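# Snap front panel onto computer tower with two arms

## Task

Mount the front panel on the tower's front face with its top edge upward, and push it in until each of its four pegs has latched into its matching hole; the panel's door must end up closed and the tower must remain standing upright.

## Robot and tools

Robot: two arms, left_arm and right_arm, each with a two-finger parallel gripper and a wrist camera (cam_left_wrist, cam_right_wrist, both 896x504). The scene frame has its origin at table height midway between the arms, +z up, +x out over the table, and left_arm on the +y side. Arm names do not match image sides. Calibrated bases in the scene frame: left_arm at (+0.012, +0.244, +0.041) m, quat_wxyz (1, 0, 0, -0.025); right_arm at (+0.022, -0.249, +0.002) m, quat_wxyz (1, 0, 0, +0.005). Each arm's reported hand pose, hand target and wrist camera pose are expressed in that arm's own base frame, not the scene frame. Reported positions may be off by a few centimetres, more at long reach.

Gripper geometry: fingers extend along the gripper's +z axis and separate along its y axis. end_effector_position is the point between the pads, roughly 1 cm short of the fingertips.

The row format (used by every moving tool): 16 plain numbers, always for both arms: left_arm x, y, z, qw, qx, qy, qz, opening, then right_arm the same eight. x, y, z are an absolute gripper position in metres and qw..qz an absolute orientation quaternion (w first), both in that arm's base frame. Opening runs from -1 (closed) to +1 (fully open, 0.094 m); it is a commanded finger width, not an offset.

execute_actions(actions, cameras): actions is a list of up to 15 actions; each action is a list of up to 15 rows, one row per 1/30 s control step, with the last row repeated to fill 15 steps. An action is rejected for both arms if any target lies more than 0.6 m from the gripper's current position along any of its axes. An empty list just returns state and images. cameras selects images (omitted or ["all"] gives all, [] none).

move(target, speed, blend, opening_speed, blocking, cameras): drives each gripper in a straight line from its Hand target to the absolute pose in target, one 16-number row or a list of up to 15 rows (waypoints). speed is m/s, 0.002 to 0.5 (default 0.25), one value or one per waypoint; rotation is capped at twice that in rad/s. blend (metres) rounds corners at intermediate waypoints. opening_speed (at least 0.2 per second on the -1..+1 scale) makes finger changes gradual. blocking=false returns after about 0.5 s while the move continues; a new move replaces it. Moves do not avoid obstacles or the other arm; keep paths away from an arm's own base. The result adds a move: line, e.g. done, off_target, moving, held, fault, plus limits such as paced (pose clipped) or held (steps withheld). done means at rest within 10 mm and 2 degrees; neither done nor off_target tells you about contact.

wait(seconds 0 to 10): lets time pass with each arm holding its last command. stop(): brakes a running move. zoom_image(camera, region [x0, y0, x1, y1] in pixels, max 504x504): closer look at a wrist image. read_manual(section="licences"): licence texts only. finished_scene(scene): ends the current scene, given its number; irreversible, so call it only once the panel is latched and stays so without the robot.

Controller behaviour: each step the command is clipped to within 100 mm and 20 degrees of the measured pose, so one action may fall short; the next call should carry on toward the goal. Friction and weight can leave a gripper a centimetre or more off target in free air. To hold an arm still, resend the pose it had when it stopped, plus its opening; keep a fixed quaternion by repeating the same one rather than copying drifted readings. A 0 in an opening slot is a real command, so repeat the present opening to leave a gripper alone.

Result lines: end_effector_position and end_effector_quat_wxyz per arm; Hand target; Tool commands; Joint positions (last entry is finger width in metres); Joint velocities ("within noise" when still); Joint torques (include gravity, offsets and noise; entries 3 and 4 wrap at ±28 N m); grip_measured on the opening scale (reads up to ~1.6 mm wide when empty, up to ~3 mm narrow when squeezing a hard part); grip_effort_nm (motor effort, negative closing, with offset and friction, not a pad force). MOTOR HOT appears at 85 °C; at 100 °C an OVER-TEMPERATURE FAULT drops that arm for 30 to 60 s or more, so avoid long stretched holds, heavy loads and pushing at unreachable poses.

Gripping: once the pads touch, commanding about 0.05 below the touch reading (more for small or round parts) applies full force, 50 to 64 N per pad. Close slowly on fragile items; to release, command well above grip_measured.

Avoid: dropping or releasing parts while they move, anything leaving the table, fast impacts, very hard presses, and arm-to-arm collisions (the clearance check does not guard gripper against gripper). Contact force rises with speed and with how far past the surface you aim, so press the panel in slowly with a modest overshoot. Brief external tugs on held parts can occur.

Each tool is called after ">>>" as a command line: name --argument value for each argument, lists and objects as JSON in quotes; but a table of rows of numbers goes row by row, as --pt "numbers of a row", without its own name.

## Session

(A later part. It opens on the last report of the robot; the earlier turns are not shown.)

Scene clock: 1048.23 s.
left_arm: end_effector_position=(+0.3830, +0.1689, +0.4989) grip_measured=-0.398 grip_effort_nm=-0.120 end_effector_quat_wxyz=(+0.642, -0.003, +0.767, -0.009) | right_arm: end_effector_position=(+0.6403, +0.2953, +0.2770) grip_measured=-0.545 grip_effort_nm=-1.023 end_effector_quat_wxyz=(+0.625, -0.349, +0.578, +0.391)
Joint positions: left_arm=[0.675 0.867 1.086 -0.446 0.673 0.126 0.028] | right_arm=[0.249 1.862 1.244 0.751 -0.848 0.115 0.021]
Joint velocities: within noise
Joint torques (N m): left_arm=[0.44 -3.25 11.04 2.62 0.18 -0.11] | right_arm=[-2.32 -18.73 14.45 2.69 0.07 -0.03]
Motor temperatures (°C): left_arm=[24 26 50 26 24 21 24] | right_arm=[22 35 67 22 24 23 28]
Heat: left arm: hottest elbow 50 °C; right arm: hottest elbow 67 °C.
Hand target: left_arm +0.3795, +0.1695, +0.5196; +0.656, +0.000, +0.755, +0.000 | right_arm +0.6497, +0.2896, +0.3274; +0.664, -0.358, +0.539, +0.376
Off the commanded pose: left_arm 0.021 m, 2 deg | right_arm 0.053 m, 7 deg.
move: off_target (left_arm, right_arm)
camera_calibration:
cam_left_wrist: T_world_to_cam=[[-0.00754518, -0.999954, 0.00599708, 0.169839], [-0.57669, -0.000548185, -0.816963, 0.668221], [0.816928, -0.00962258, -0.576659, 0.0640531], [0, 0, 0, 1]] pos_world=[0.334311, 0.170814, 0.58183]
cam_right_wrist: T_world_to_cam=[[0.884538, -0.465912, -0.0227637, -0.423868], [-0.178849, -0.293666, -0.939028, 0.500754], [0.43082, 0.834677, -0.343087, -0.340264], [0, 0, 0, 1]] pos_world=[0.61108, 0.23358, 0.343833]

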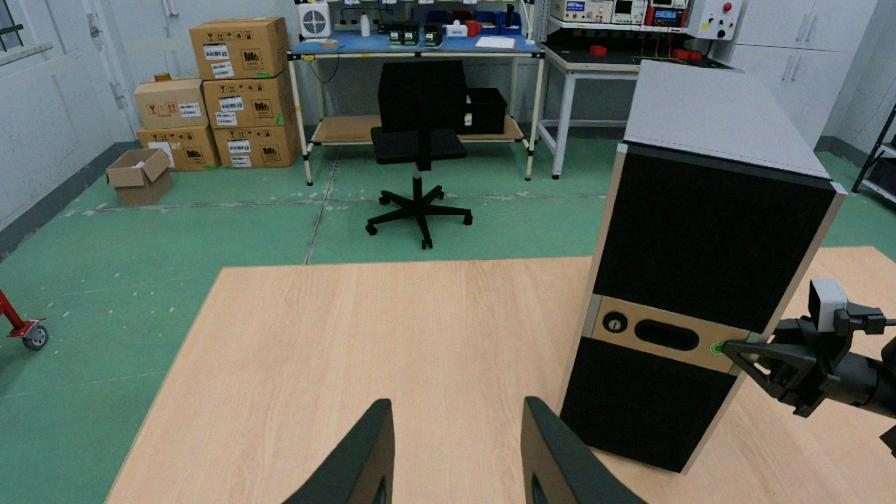

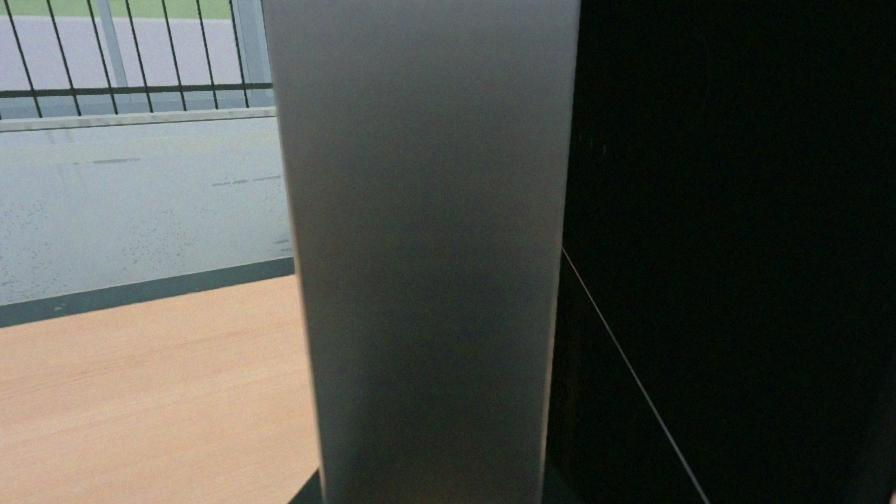

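>>> move --target '[0.38, 0.17, 0.52, 0.65606, 0, 0.75471, 0, -0.4, 0.6605, 0.2844, 0.321, 0.67509, -0.35085, 0.53964, 0.3605, -0.8]' --speed 0.04

>>> zoom_image --camera "cam_left_wrist" --region '[606, 115, 676, 155]'

>>> zoom_image --camera "cam_left_wrist" --region '[790, 160, 860, 200]'

Scene clock: 1138.80 s.
left_arm: end_effector_position=(+0.3830, +0.1689, +0.4989) grip_measured=-0.398 grip_effort_nm=-0.125 end_effector_quat_wxyz=(+0.642, -0.003, +0.767, -0.010) | right_arm: end_effector_position=(+0.6470, +0.2908, +0.2704) grip_measured=-0.545 grip_effort_nm=-1.013 end_effector_quat_wxyz=(+0.633, -0.340, +0.581, +0.382)
Joint positions: left_arm=[0.675 0.867 1.086 -0.446 0.673 0.125 0.028] | right_arm=[0.244 1.878 1.244 0.771 -0.823 0.113 0.021]
Joint velocities: within noise
Joint torques (N m): left_arm=[0.67 -3.43 11.08 2.63 0.16 -0.06] | right_arm=[-2.14 -18.02 13.89 2.76 0.26 -0.18]
Motor temperatures (°C): left_arm=[24 25 48 26 24 21 24] | right_arm=[22 34 65 23 24 23 28]
Heat: left arm: hottest elbow 48 °C; right arm: hottest elbow 65 °C.
Hand target: left_arm +0.3796, +0.1696, +0.5196; +0.656, +0.000, +0.755, +0.000 | right_arm +0.6567, +0.2834, +0.3203; +0.675, -0.351, +0.540, +0.360
Off the commanded pose: left_arm 0.021 m, 2 deg | right_arm 0.053 m, 7 deg.
move: off_target (left_arm, right_arm)
camera_calibration:
cam_left_wrist: T_world_to_cam=[[-0.0073431, -0.999948, 0.00712351, 0.169199], [-0.5767, -0.0015849, -0.816954, 0.668396], [0.816923, -0.0101071, -0.576658, 0.0641363], [0, 0, 0, 1]] pos_world=[0.334312, 0.170897, 0.581828]
cam_right_wrist: T_world_to_cam=[[0.870781, -0.491279, -0.0196334, -0.416647], [-0.182273, -0.285473, -0.940894, 0.494798], [0.456637, 0.822891, -0.338131, -0.356301], [0, 0, 0, 1]] pos_world=[0.615696, 0.229758, 0.336896]

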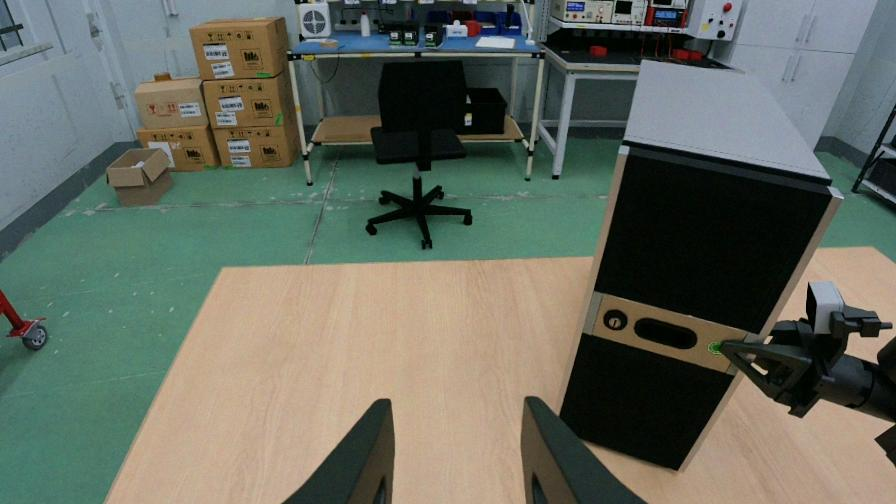

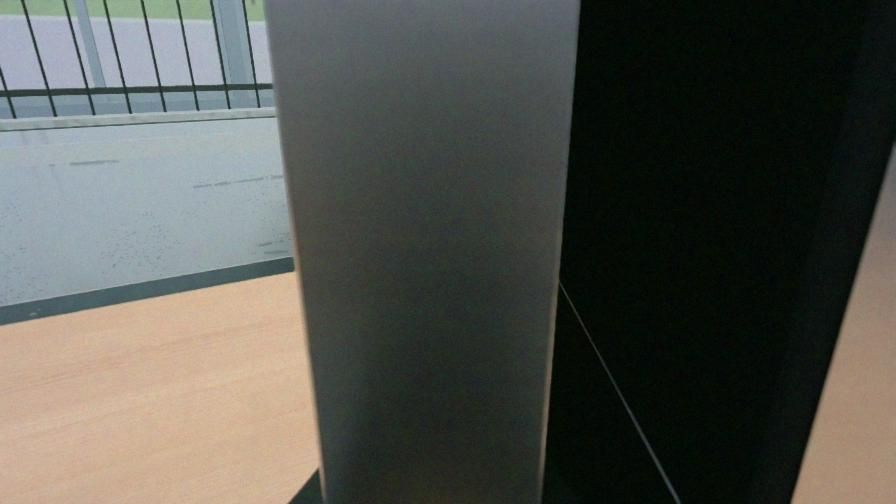

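Scaled by 7.200 from the camera's 896x504 image, which has a finer 1280x720 frame.

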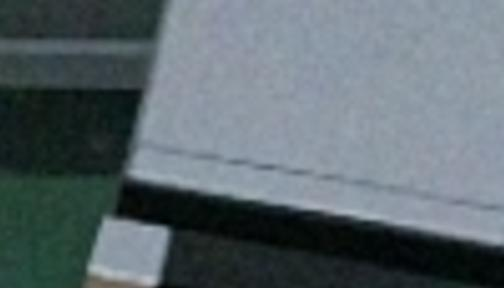

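Scaled by 7.200 from the camera's 896x504 image, which has a finer 1280x720 frame.

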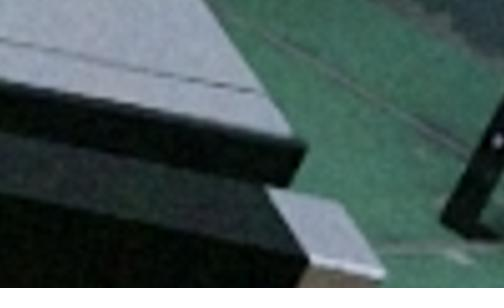

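>>> move --target '[0.712, 0.004, 0.465, 0.45166, 0.18442, 0.86763, -0.096, -0.4, 0.6605, 0.2844, 0.321, 0.67509, -0.35085, 0.53964, 0.3605, -0.8]' --speed 0.15

Scene clock: 1228.03 s.
left_arm: end_effector_position=(+0.7038, +0.0047, +0.4564) grip_measured=-0.398 grip_effort_nm=-0.120 end_effector_quat_wxyz=(+0.445, +0.177, +0.872, -0.101) | right_arm: end_effector_position=(+0.6470, +0.2908, +0.2709) grip_measured=-0.545 grip_effort_nm=-1.013 end_effector_quat_wxyz=(+0.634, -0.341, +0.580, +0.381)
Joint positions: left_arm=[0.108 1.756 2.059 -0.997 0.424 0.307 0.028] | right_arm=[0.244 1.878 1.244 0.774 -0.823 0.112 0.021]
Joint velocities: within noise
Joint torques (N m): left_arm=[-0.15 -13.8 12.38 1.58 0.19 0.11] | right_arm=[-2.49 -18.9 13.89 2.47 0.26 -0.12]
Motor temperatures (°C): left_arm=[24 25 48 26 24 21 24] | right_arm=[22 37 63 23 24 23 28]
Heat: left arm: hottest elbow 48 °C; right arm: hottest elbow 63 °C.
Hand target: left_arm +0.7115, +0.0038, +0.4648; +0.452, +0.184, +0.867, -0.096 | right_arm +0.6568, +0.2835, +0.3204; +0.675, -0.351, +0.540, +0.360
Off the commanded pose: left_arm 0.012 m, 1 deg | right_arm 0.052 m, 7 deg.
move: off_target (left_arm, right_arm)
camera_calibration:
cam_left_wrist: T_world_to_cam=[[-0.402734, -0.915283, 0.00787144, 0.285294], [-0.799995, 0.347801, -0.488919, 0.824146], [0.444762, -0.203201, -0.872294, 0.173664], [0, 0, 0, 1]] pos_world=[0.696972, 0.00977407, 0.552181]
cam_right_wrist: T_world_to_cam=[[0.870607, -0.491699, -0.0165922, -0.417241], [-0.179043, -0.285242, -0.941584, 0.493293], [0.458243, 0.822721, -0.336369, -0.35755], [0, 0, 0, 1]] pos_world=[0.615418, 0.229715, 0.337286]

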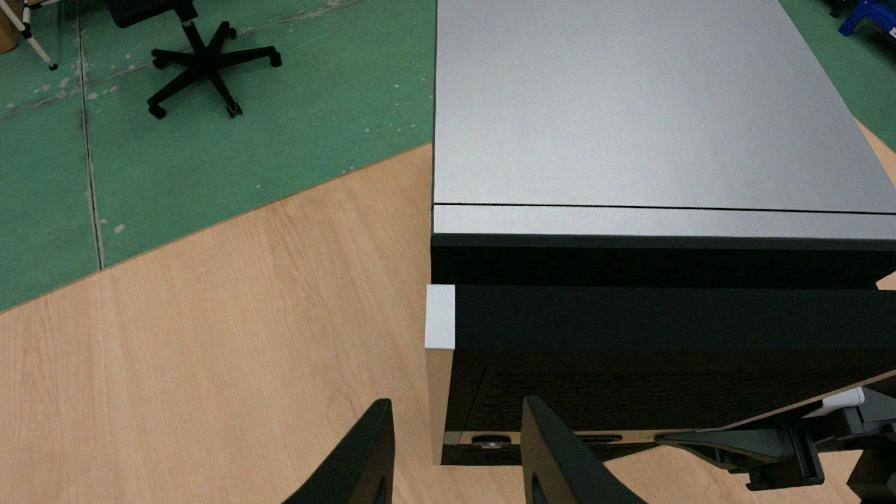

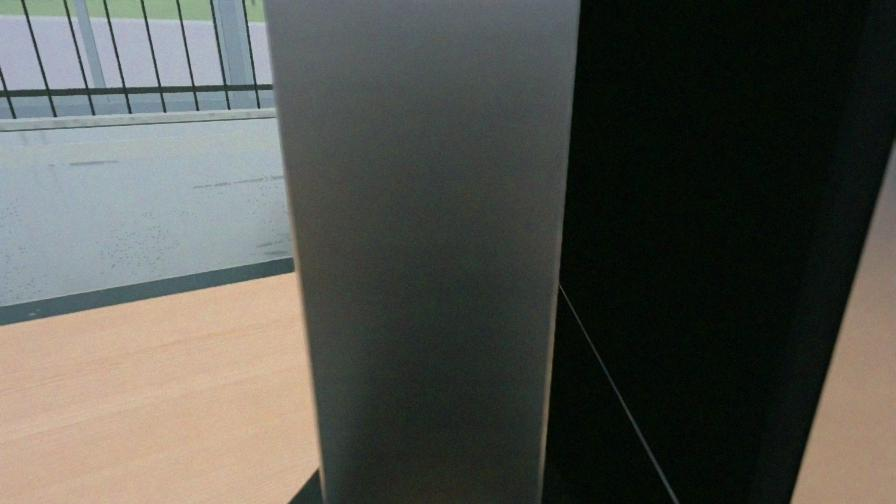

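>>> zoom_image --camera "cam_left_wrist" --region '[415, 220, 515, 300]'

>>> zoom_image --camera "cam_left_wrist" --region '[796, 220, 896, 300]'

Scaled by 5.040 from the camera's 896x504 image, which has a finer 1280x720 frame.

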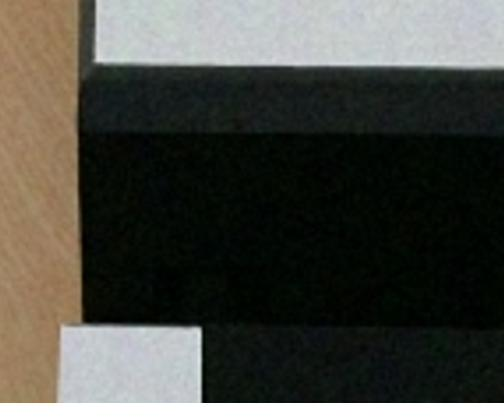

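Scaled by 5.040 from the camera's 896x504 image, which has a finer 1280x720 frame.

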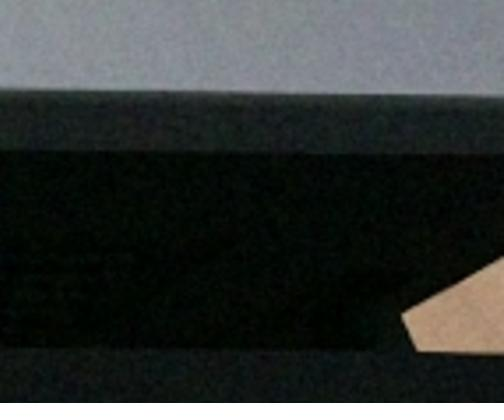

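>>> execute_actions --actions '[]'

Scene clock: 1267.87 s.
left_arm: end_effector_position=(+0.7037, +0.0047, +0.4563) grip_measured=-0.398 grip_effort_nm=-0.115 end_effector_quat_wxyz=(+0.445, +0.177, +0.872, -0.101) | right_arm: end_effector_position=(+0.6470, +0.2908, +0.2709) grip_measured=-0.545 grip_effort_nm=-1.018 end_effector_quat_wxyz=(+0.634, -0.341, +0.580, +0.381)
Joint positions: left_arm=[0.108 1.756 2.059 -0.997 0.424 0.308 0.028] | right_arm=[0.244 1.878 1.244 0.774 -0.823 0.112 0.021]
Joint velocities: within noise
Joint torques (N m): left_arm=[-0.21 -13.63 12.41 1.69 0.19 0.13] | right_arm=[-2.43 -18.32 13.83 2.54 0.27 -0.17]
Motor temperatures (°C): left_arm=[24 26 49 26 24 21 24] | right_arm=[22 37 63 23 24 23 28]
Heat: left arm: hottest elbow 49 °C; right arm: hottest elbow 63 °C.
Hand target: left_arm +0.7114, +0.0038, +0.4647; +0.452, +0.184, +0.867, -0.096 | right_arm +0.6568, +0.2835, +0.3204; +0.675, -0.351, +0.540, +0.360
Tool commands: left_gripper/opening=-0.4 right_gripper/opening=-0.8
Off the commanded pose: left_arm 0.012 m, 1 deg | right_arm 0.052 m, 7 deg.
camera_calibration:
cam_left_wrist: T_world_to_cam=[[-0.402936, -0.915196, 0.00775204, 0.285462], [-0.800041, 0.348097, -0.488633, 0.823971], [0.444496, -0.20309, -0.872455, 0.173888], [0, 0, 0, 1]] pos_world=[0.696941, 0.00974637, 0.552116]
cam_right_wrist: T_world_to_cam=[[0.870607, -0.491699, -0.0165922, -0.417241], [-0.179043, -0.285242, -0.941584, 0.493293], [0.458243, 0.822721, -0.336369, -0.35755], [0, 0, 0, 1]] pos_world=[0.615418, 0.229715, 0.337286]

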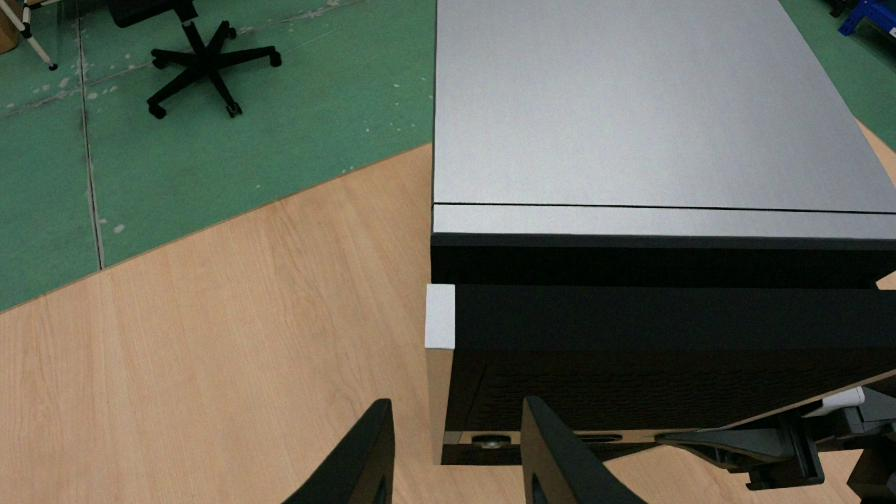

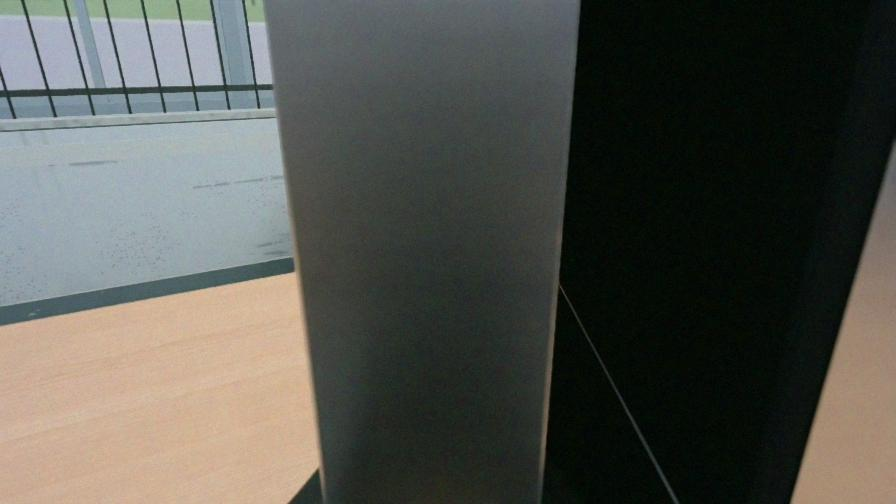

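>>> zoom_image --camera "cam_left_wrist" --region '[400, 190, 520, 310]'

>>> zoom_image --camera "cam_left_wrist" --region '[776, 190, 896, 310]'

Scaled by 4.200 from the camera's 896x504 image, which has a finer 1280x720 frame.

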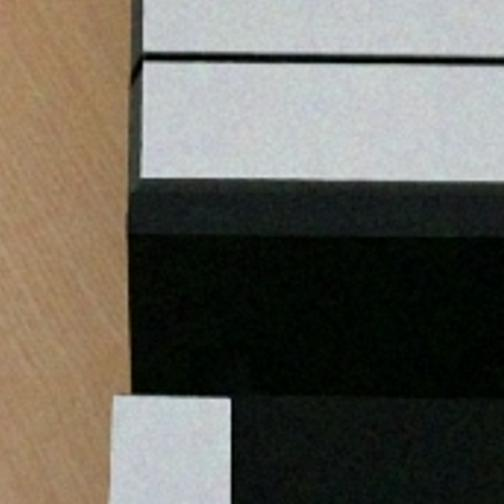

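Scaled by 4.200 from the camera's 896x504 image, which has a finer 1280x720 frame.

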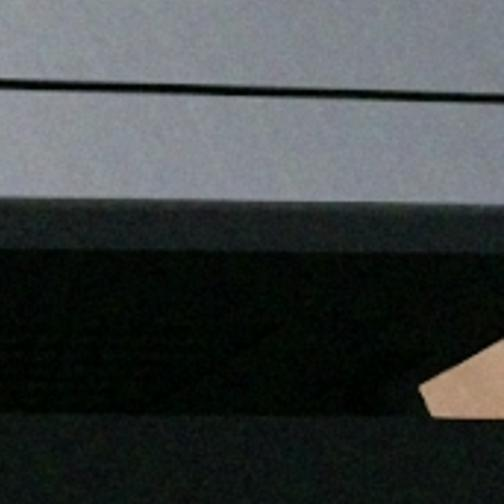

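>>> move --target '[0.712, 0.004, 0.465, 0.45166, 0.18442, 0.86763, -0.096, -0.4, 0.6600, 0.2837, 0.318, 0.678875, -0.356516, 0.535956, 0.353412, -0.8]' --speed 0.03 --cameras '["cam_left_wrist", "cam_right_wrist"]'

Scene clock: 1346.73 s.
left_arm: end_effector_position=(+0.7037, +0.0047, +0.4563) grip_measured=-0.398 grip_effort_nm=-0.115 end_effector_quat_wxyz=(+0.445, +0.177, +0.872, -0.101) | right_arm: end_effector_position=(+0.6471, +0.2905, +0.2715) grip_measured=-0.545 grip_effort_nm=-1.013 end_effector_quat_wxyz=(+0.639, -0.346, +0.576, +0.375)
Joint positions: left_arm=[0.108 1.756 2.059 -0.997 0.424 0.308 0.028] | right_arm=[0.244 1.879 1.244 0.778 -0.823 0.096 0.021]
Joint velocities: within noise
Joint torques (N m): left_arm=[-0.15 -13.86 12.34 1.59 0.14 0.14] | right_arm=[-2.02 -18.78 13.44 2.76 0.24 -0.24]
Motor temperatures (°C): left_arm=[24 27 51 26 24 21 24] | right_arm=[22 38 63 23 24 23 28]
Heat: left arm: hottest elbow 51 °C; right arm: hottest elbow 63 °C.
Hand target: left_arm +0.7114, +0.0038, +0.4647; +0.452, +0.184, +0.867, -0.096 | right_arm +0.6568, +0.2827, +0.3175; +0.679, -0.356, +0.537, +0.353
Off the commanded pose: left_arm 0.012 m, 1 deg | right_arm 0.049 m, 7 deg.
move: off_target (left_arm, right_arm)
camera_calibration:
cam_left_wrist: T_world_to_cam=[[-0.402936, -0.915196, 0.00775204, 0.285462], [-0.800041, 0.348097, -0.488633, 0.823971], [0.444496, -0.20309, -0.872455, 0.173888], [0, 0, 0, 1]] pos_world=[0.696941, 0.00974637, 0.552116]
cam_right_wrist: T_world_to_cam=[[0.86979, -0.493418, 0.00211985, -0.421458], [-0.162914, -0.291231, -0.942679, 0.485333], [0.465752, 0.819587, -0.333694, -0.361855], [0, 0, 0, 1]] pos_world=[0.614182, 0.22996, 0.337658]

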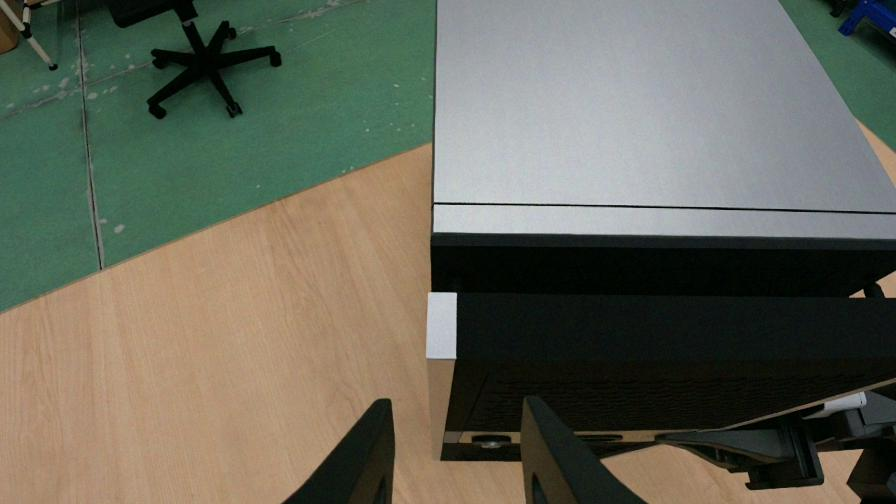

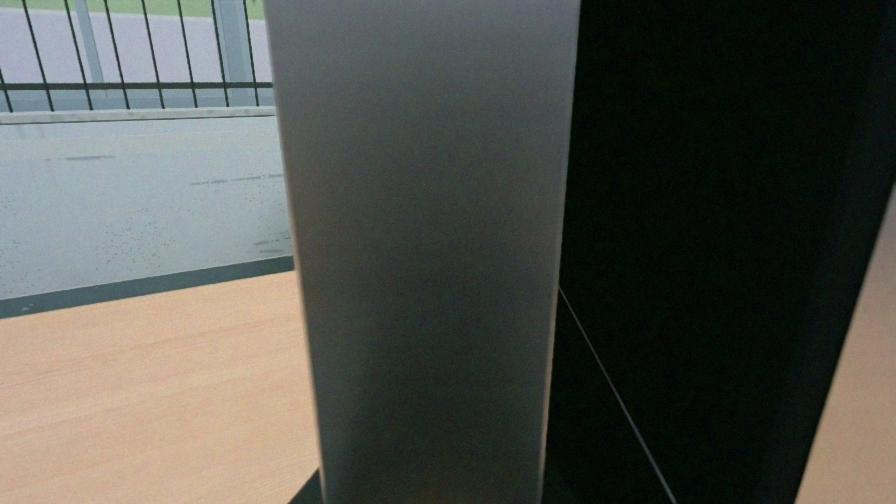

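>>> zoom_image --camera "cam_left_wrist" --region '[816, 250, 896, 330]'

>>> zoom_image --camera "cam_left_wrist" --region '[400, 210, 500, 310]'

>>> zoom_image --camera "cam_right_wrist" --region '[520, 230, 780, 500]'

Scaled by 6.300 from the camera's 896x504 image, which has a finer 1280x720 frame.

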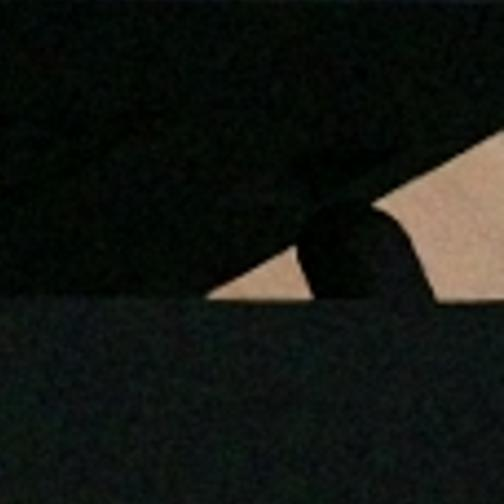

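Scaled by 5.040 from the camera's 896x504 image, which has a finer 1280x720 frame.

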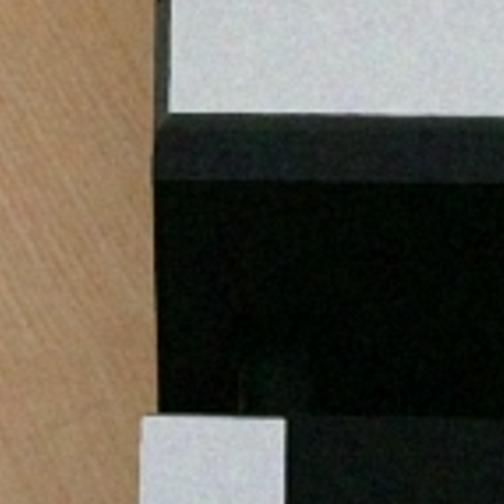

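Scaled by 1.867 from the camera's 896x504 image, which has a finer 1280x720 frame.

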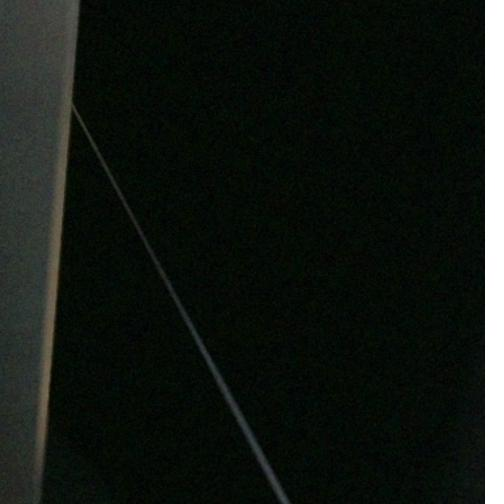

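>>> move --target '[0.712, 0.004, 0.465, 0.45166, 0.18442, 0.86763, -0.096, -0.4, 0.6600, 0.2837, 0.311, 0.678875, -0.356516, 0.535956, 0.353412, -0.8]' --speed 0.03 --cameras '["cam_left_wrist"]'

Scene clock: 1481.67 s.
left_arm: end_effector_position=(+0.7037, +0.0047, +0.4563) grip_measured=-0.398 grip_effort_nm=-0.115 end_effector_quat_wxyz=(+0.445, +0.177, +0.872, -0.101) | right_arm: end_effector_position=(+0.6479, +0.2908, +0.2673) grip_measured=-0.545 grip_effort_nm=-1.018 end_effector_quat_wxyz=(+0.640, -0.347, +0.574, +0.375)
Joint positions: left_arm=[0.108 1.756 2.059 -0.997 0.424 0.308 0.028] | right_arm=[0.244 1.889 1.244 0.792 -0.824 0.095 0.021]
Joint velocities: within noise
Joint torques (N m): left_arm=[-0.32 -13.92 12.34 1.62 0.17 0.13] | right_arm=[-2.2 -18.61 13.03 2.73 0.27 -0.25]
Motor temperatures (°C): left_arm=[24 28 51 26 24 21 24] | right_arm=[22 39 63 23 24 23 28]
Heat: left arm: hottest elbow 51 °C; right arm: hottest elbow 63 °C.
Hand target: left_arm +0.7114, +0.0038, +0.4647; +0.452, +0.184, +0.867, -0.096 | right_arm +0.6572, +0.2828, +0.3106; +0.679, -0.356, +0.537, +0.353
Off the commanded pose: left_arm 0.012 m, 1 deg | right_arm 0.046 m, 7 deg.
move: off_target (left_arm, right_arm)
camera_calibration:
cam_left_wrist: T_world_to_cam=[[-0.40314, -0.915108, 0.00744226, 0.285747], [-0.799901, 0.348413, -0.488637, 0.823873], [0.444562, -0.202942, -0.872456, 0.173841], [0, 0, 0, 1]] pos_world=[0.69693, 0.00972082, 0.552117]
Images, in order (width x height): cam_left_wrist 896x504.

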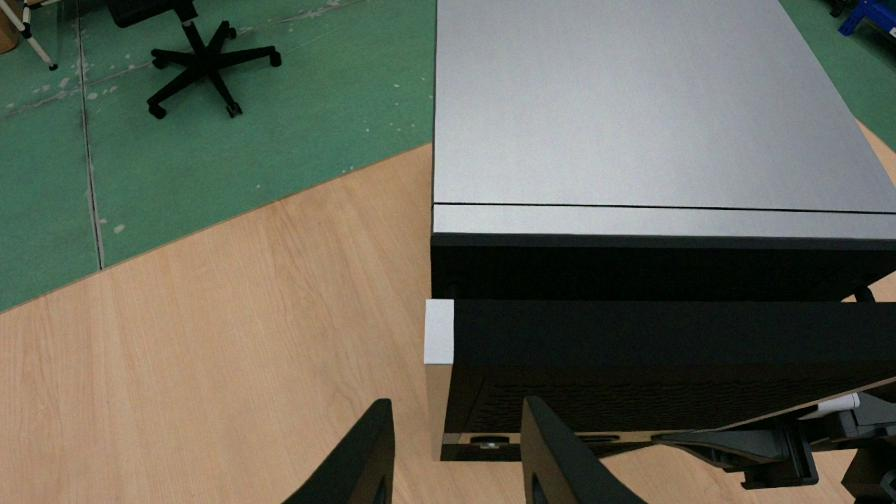

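>>> zoom_image --camera "cam_left_wrist" --region '[400, 230, 500, 330]'

>>> zoom_image --camera "cam_left_wrist" --region '[816, 250, 896, 330]'

Scaled by 5.040 from the camera's 896x504 image, which has a finer 1280x720 frame.

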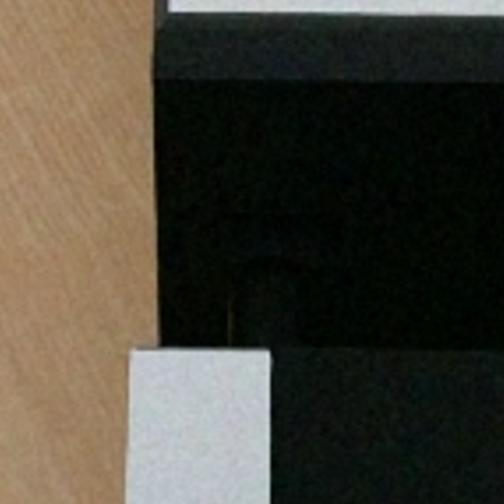

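Scaled by 6.300 from the camera's 896x504 image, which has a finer 1280x720 frame.

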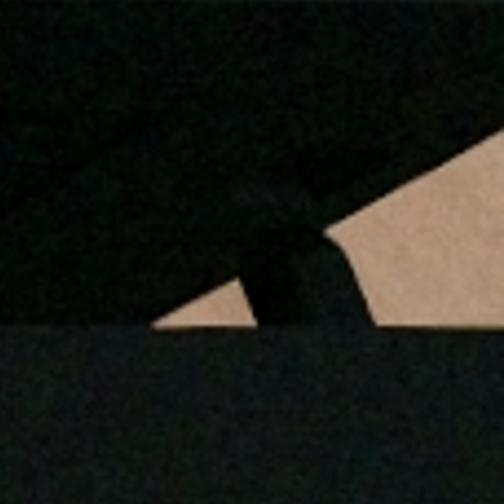

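>>> zoom_image --camera "cam_left_wrist" --region '[428, 260, 478, 305]'

>>> zoom_image --camera "cam_left_wrist" --region '[836, 260, 886, 305]'

Scaled by 10.080 from the camera's 896x504 image, which has a finer 1280x720 frame.

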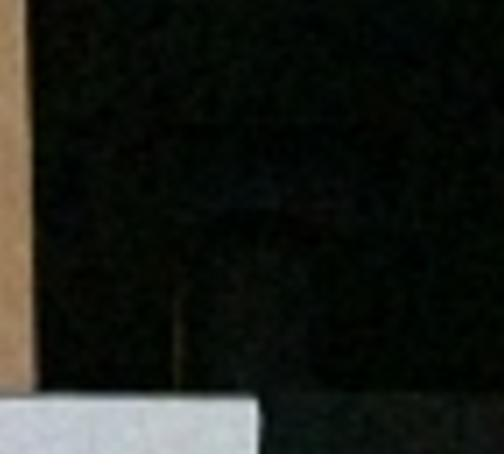

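Scaled by 10.080 from the camera's 896x504 image, which has a finer 1280x720 frame.

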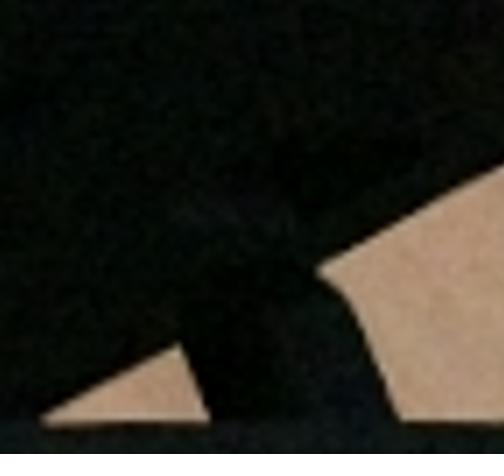

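>>> move --target '[0.712, 0.004, 0.465, 0.45166, 0.18442, 0.86763, -0.096, -0.4, 0.6575, 0.2790, 0.312, 0.678875, -0.356516, 0.535956, 0.353412, -0.8]' --speed 0.03 --cameras '["cam_left_wrist"]'

Scene clock: 1549.70 s.
left_arm: end_effector_position=(+0.7037, +0.0047, +0.4563) grip_measured=-0.398 grip_effort_nm=-0.125 end_effector_quat_wxyz=(+0.445, +0.177, +0.872, -0.101) | right_arm: end_effector_position=(+0.6477, +0.2896, +0.2679) grip_measured=-0.545 grip_effort_nm=-1.023 end_effector_quat_wxyz=(+0.640, -0.348, +0.573, +0.375)
Joint positions: left_arm=[0.108 1.756 2.059 -0.997 0.424 0.308 0.028] | right_arm=[0.241 1.889 1.244 0.795 -0.83 0.095 0.021]
Joint velocities: within noise
Joint torques (N m): left_arm=[-0.5 -13.57 12.25 1.55 0.17 0.15] | right_arm=[-2.37 -18.9 12.26 2.8 0.23 -0.22]
Motor temperatures (°C): left_arm=[24 28 51 26 24 21 24] | right_arm=[22 40 62 23 24 23 28]
Heat: left arm: hottest elbow 51 °C; right arm: hottest elbow 62 °C.
Hand target: left_arm +0.7114, +0.0038, +0.4647; +0.452, +0.184, +0.867, -0.096 | right_arm +0.6550, +0.2786, +0.3115; +0.679, -0.357, +0.536, +0.353
Off the commanded pose: left_arm 0.012 m, 1 deg | right_arm 0.046 m, 7 deg.
move: off_target (left_arm, right_arm)
camera_calibration:
cam_left_wrist: T_world_to_cam=[[-0.40314, -0.915108, 0.00744226, 0.285747], [-0.799901, 0.348413, -0.488637, 0.823873], [0.444562, -0.202942, -0.872456, 0.173841], [0, 0, 0, 1]] pos_world=[0.69693, 0.00972082, 0.552117]
Images, in order (width x height): cam_left_wrist 896x504.

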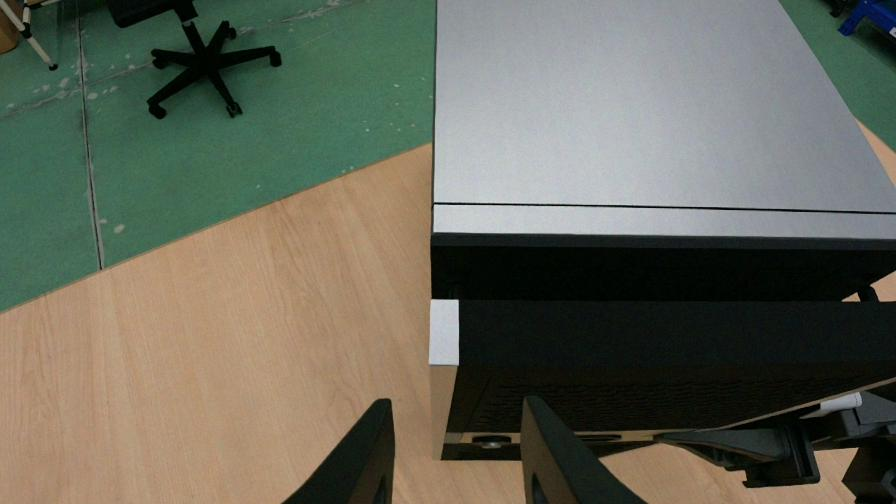

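>>> zoom_image --camera "cam_left_wrist" --region '[400, 230, 500, 330]'

>>> zoom_image --camera "cam_left_wrist" --region '[816, 250, 896, 330]'

Scaled by 5.040 from the camera's 896x504 image, which has a finer 1280x720 frame.

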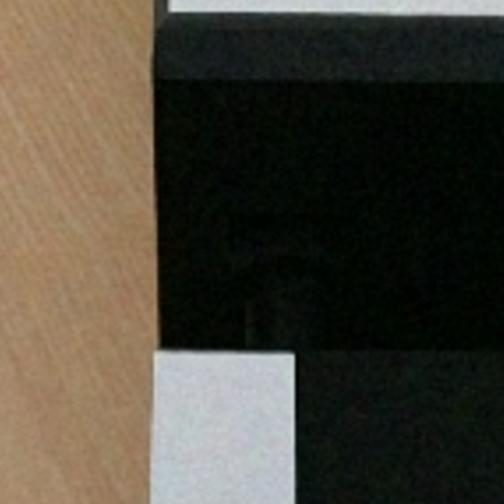

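Scaled by 6.300 from the camera's 896x504 image, which has a finer 1280x720 frame.

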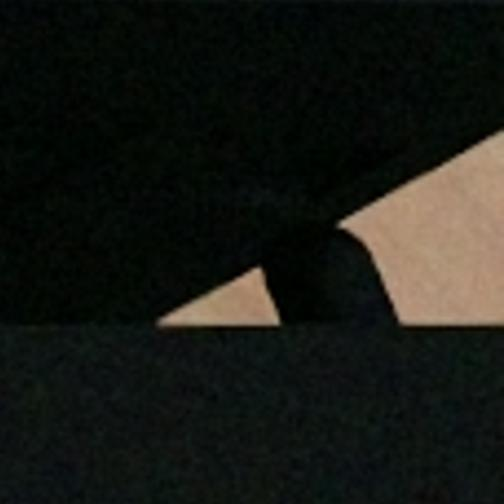

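>>> move --target '[0.712, 0.004, 0.465, 0.45166, 0.18442, 0.86763, -0.096, -0.4, 0.6690, 0.2728, 0.312, 0.678875, -0.356516, 0.535956, 0.353412, -0.8]' --speed 0.02 --cameras '["cam_left_wrist", "cam_right_wrist"]'

Scene clock: 1571.57 s.
left_arm: end_effector_position=(+0.7037, +0.0047, +0.4563) grip_measured=-0.398 grip_effort_nm=-0.129 end_effector_quat_wxyz=(+0.445, +0.177, +0.872, -0.101) | right_arm: end_effector_position=(+0.6475, +0.2865, +0.2676) grip_measured=-0.545 grip_effort_nm=-1.013 end_effector_quat_wxyz=(+0.639, -0.351, +0.572, +0.377)
Joint positions: left_arm=[0.108 1.756 2.059 -0.997 0.424 0.308 0.028] | right_arm=[0.235 1.889 1.244 0.795 -0.843 0.095 0.021]
Joint velocities: within noise
Joint torques (N m): left_arm=[0.15 -13.68 12.33 1.46 0.16 0.13] | right_arm=[-3.37 -17.85 14.87 2.62 0.23 -0.11]
Motor temperatures (°C): left_arm=[24 28 51 26 24 21 24] | right_arm=[22 40 61 23 24 23 28]
Heat: left arm: hottest elbow 51 °C; right arm: hottest elbow 61 °C.
Hand target: left_arm +0.7114, +0.0038, +0.4647; +0.452, +0.184, +0.867, -0.096 | right_arm +0.6648, +0.2716, +0.3116; +0.679, -0.357, +0.537, +0.353
Off the commanded pose: left_arm 0.012 m, 1 deg | right_arm 0.051 m, 7 deg.
move: off_target (left_arm, right_arm)
camera_calibration:
cam_left_wrist: T_world_to_cam=[[-0.40314, -0.915108, 0.00744226, 0.285747], [-0.799901, 0.348413, -0.488637, 0.823873], [0.444562, -0.202942, -0.872456, 0.173841], [0, 0, 0, 1]] pos_world=[0.69693, 0.00972082, 0.552117]
cam_right_wrist: T_world_to_cam=[[0.875183, -0.483683, 0.0102416, -0.432264], [-0.151702, -0.294471, -0.943543, 0.474494], [0.459392, 0.824219, -0.331091, -0.357963], [0, 0, 0, 1]] pos_world=[0.614738, 0.225686, 0.333614]

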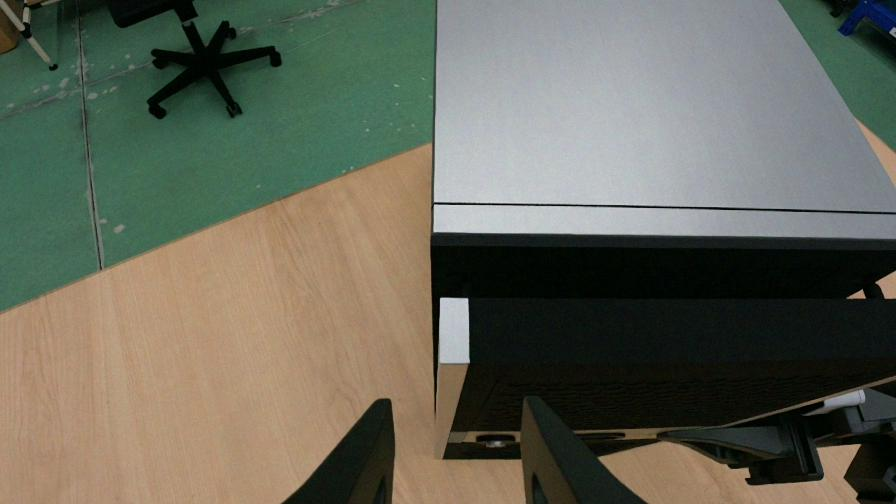

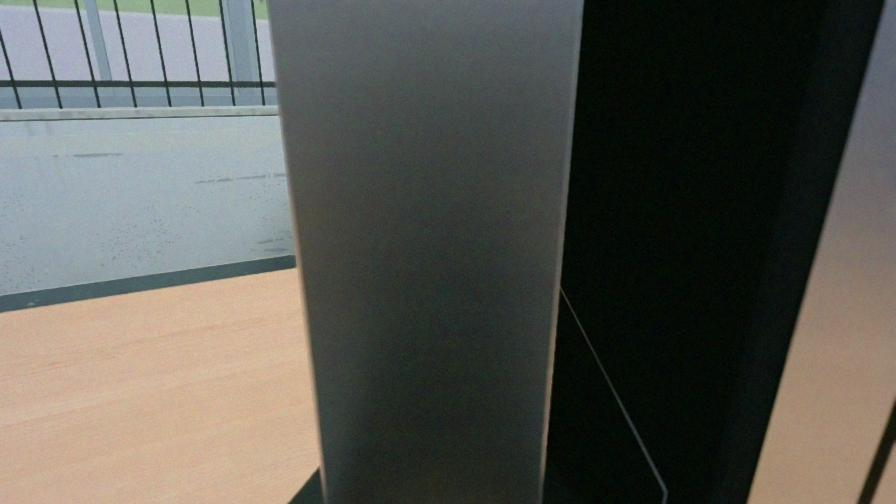

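>>> move --target '[0.712, 0.004, 0.465, 0.45166, 0.18442, 0.86763, -0.096, -0.4, 0.6800, 0.2777, 0.312, 0.678875, -0.356516, 0.535956, 0.353412, -0.8]' --speed 0.02 --cameras '["cam_left_wrist"]'

Scene clock: 1592.47 s.
left_arm: end_effector_position=(+0.7037, +0.0047, +0.4563) grip_measured=-0.398 grip_effort_nm=-0.120 end_effector_quat_wxyz=(+0.445, +0.177, +0.872, -0.101) | right_arm: end_effector_position=(+0.6534, +0.2855, +0.2687) grip_measured=-0.545 grip_effort_nm=-1.013 end_effector_quat_wxyz=(+0.641, -0.353, +0.569, +0.376)
Joint positions: left_arm=[0.108 1.756 2.059 -0.997 0.424 0.308 0.028] | right_arm=[0.231 1.901 1.264 0.795 -0.849 0.095 0.021]
Joint velocities: within noise
Joint torques (N m): left_arm=[0.03 -13.86 12.38 1.59 0.17 0.13] | right_arm=[-2.73 -17.03 16.2 2.02 0.63 -0.11]
Motor temperatures (°C): left_arm=[24 28 52 26 24 21 24] | right_arm=[22 40 63 23 24 23 28]
Heat: left arm: hottest elbow 52 °C; right arm: hottest elbow 63 °C.
Hand target: left_arm +0.7114, +0.0038, +0.4647; +0.452, +0.184, +0.867, -0.096 | right_arm +0.6748, +0.2757, +0.3117; +0.679, -0.356, +0.536, +0.353
Off the commanded pose: left_arm 0.012 m, 1 deg | right_arm 0.051 m, 6 deg.
move: off_target (left_arm, right_arm)
camera_calibration:
cam_left_wrist: T_world_to_cam=[[-0.40314, -0.915108, 0.00744226, 0.285747], [-0.799901, 0.348413, -0.488637, 0.823873], [0.444562, -0.202942, -0.872456, 0.173841], [0, 0, 0, 1]] pos_world=[0.69693, 0.00972082, 0.552117]
Images, in order (width x height): cam_left_wrist 896x504.

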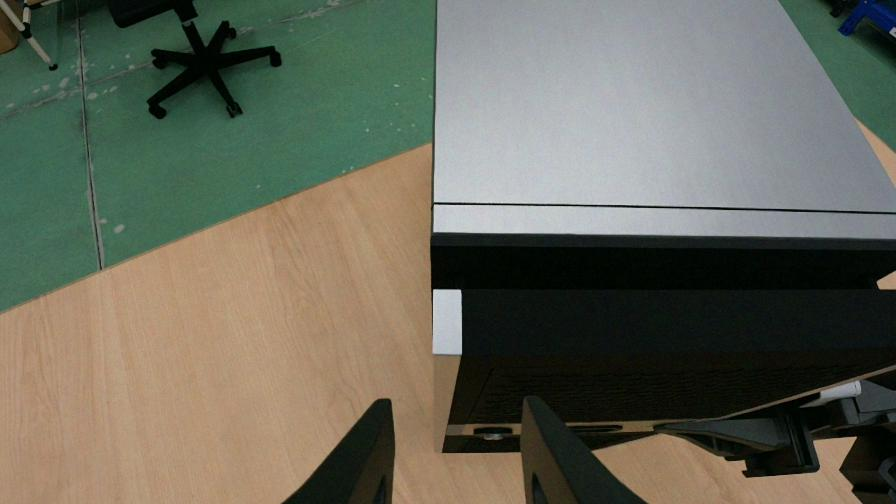

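>>> zoom_image --camera "cam_left_wrist" --region '[410, 230, 510, 330]'

>>> zoom_image --camera "cam_left_wrist" --region '[816, 240, 896, 320]'

Scaled by 5.040 from the camera's 896x504 image, which has a finer 1280x720 frame.

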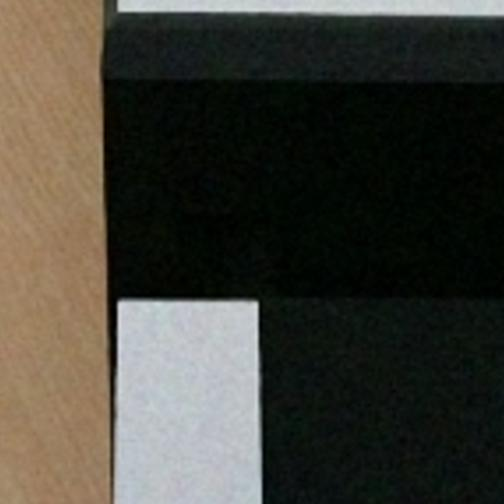

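Scaled by 6.300 from the camera's 896x504 image, which has a finer 1280x720 frame.

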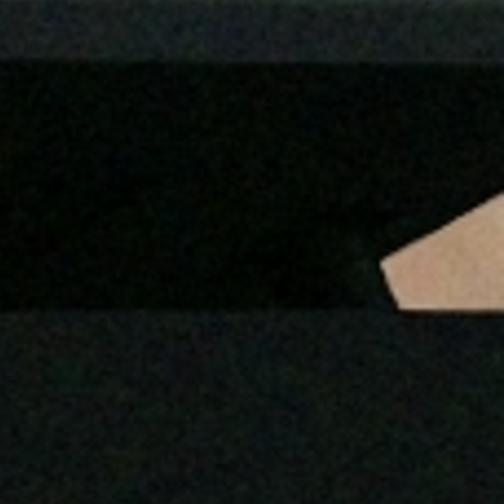

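>>> execute_actions --actions '[]' --cameras '["cam_right_wrist"]'

>>> zoom_image --camera "cam_right_wrist" --region '[540, 260, 896, 504]'

Scene clock: 1644.27 s.
left_arm: end_effector_position=(+0.7037, +0.0047, +0.4563) grip_measured=-0.398 grip_effort_nm=-0.120 end_effector_quat_wxyz=(+0.445, +0.177, +0.872, -0.101) | right_arm: end_effector_position=(+0.6534, +0.2856, +0.2689) grip_measured=-0.545 grip_effort_nm=-1.023 end_effector_quat_wxyz=(+0.641, -0.353, +0.569, +0.376)
Joint positions: left_arm=[0.108 1.756 2.059 -0.997 0.424 0.308 0.028] | right_arm=[0.231 1.901 1.264 0.795 -0.85 0.095 0.021]
Joint velocities: within noise
Joint torques (N m): left_arm=[0.03 -13.45 12.36 1.57 0.16 0.12] | right_arm=[-2.67 -17.32 16.14 1.92 0.61 -0.14]
Motor temperatures (°C): left_arm=[24 28 52 26 24 21 24] | right_arm=[22 37 60 23 24 23 28]
Heat: left arm: hottest elbow 52 °C; right arm: hottest elbow 60 °C.
Hand target: left_arm +0.7114, +0.0038, +0.4647; +0.452, +0.184, +0.867, -0.096 | right_arm +0.6748, +0.2758, +0.3119; +0.679, -0.357, +0.536, +0.353
Tool commands: left_gripper/opening=-0.4 right_gripper/opening=-0.8
Off the commanded pose: left_arm 0.012 m, 1 deg | right_arm 0.051 m, 6 deg.
camera_calibration:
cam_right_wrist: T_world_to_cam=[[0.875942, -0.48212, 0.0169026, -0.440609], [-0.143642, -0.294105, -0.944918, 0.471351], [0.460535, 0.825265, -0.326872, -0.361679], [0, 0, 0, 1]] pos_world=[0.62022, 0.224681, 0.334612]
Images, in order (width x height): cam_right_wrist 896x504.

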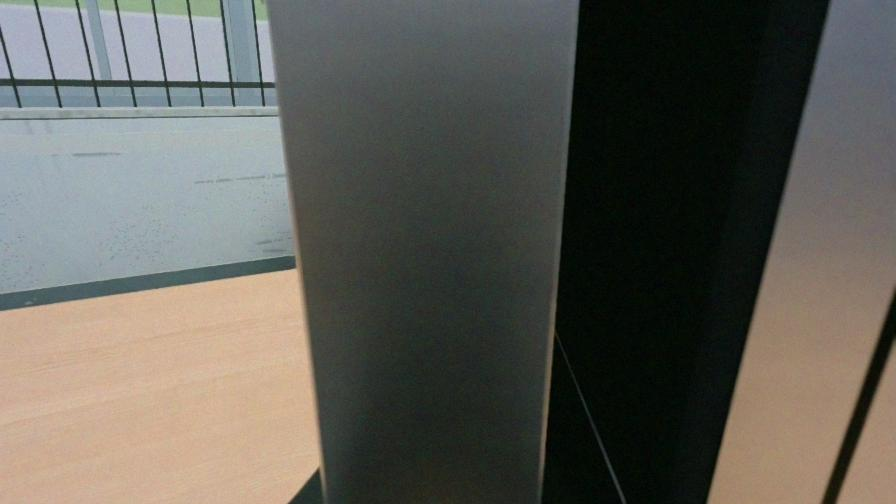

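Scaled by 1.416 from the camera's 896x504 image, which has a finer 1280x720 frame.

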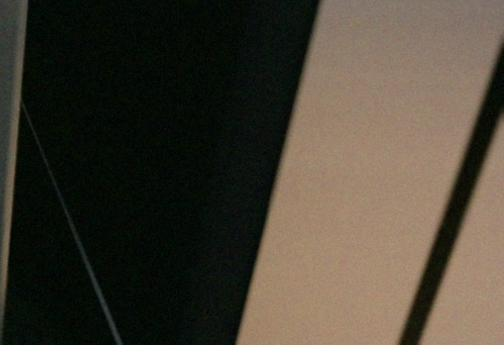

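>>> zoom_image --camera "cam_right_wrist" --region '[540, 0, 620, 60]'

>>> zoom_image --camera "cam_right_wrist" --region '[510, 424, 620, 504]'

>>> zoom_image --camera "cam_right_wrist" --region '[660, 404, 780, 504]'

>>> zoom_image --camera "cam_right_wrist" --region '[760, 0, 860, 80]'

Scaled by 6.300 from the camera's 896x504 image, which has a finer 1280x720 frame.

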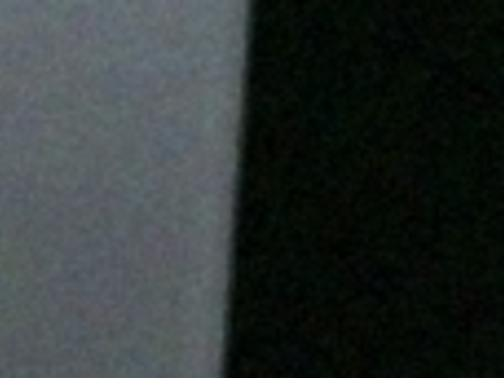

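Scaled by 4.582 from the camera's 896x504 image, which has a finer 1280x720 frame.

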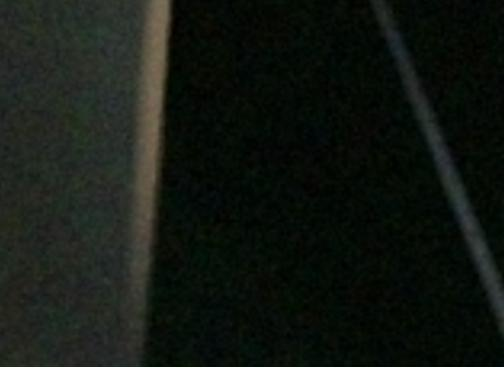

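Scaled by 4.200 from the camera's 896x504 image, which has a finer 1280x720 frame.

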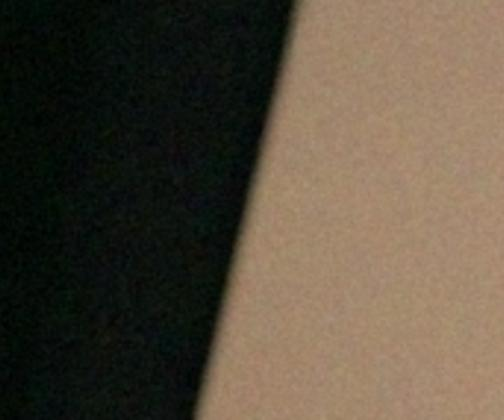

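Scaled by 5.040 from the camera's 896x504 image, which has a finer 1280x720 frame.

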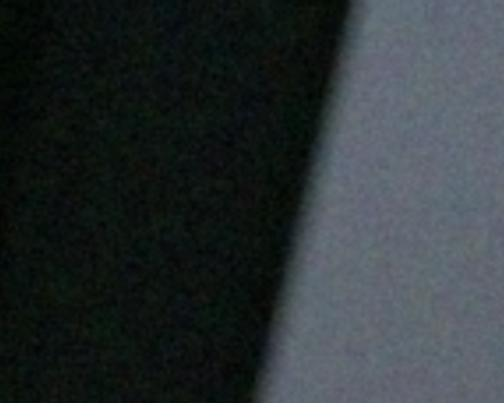

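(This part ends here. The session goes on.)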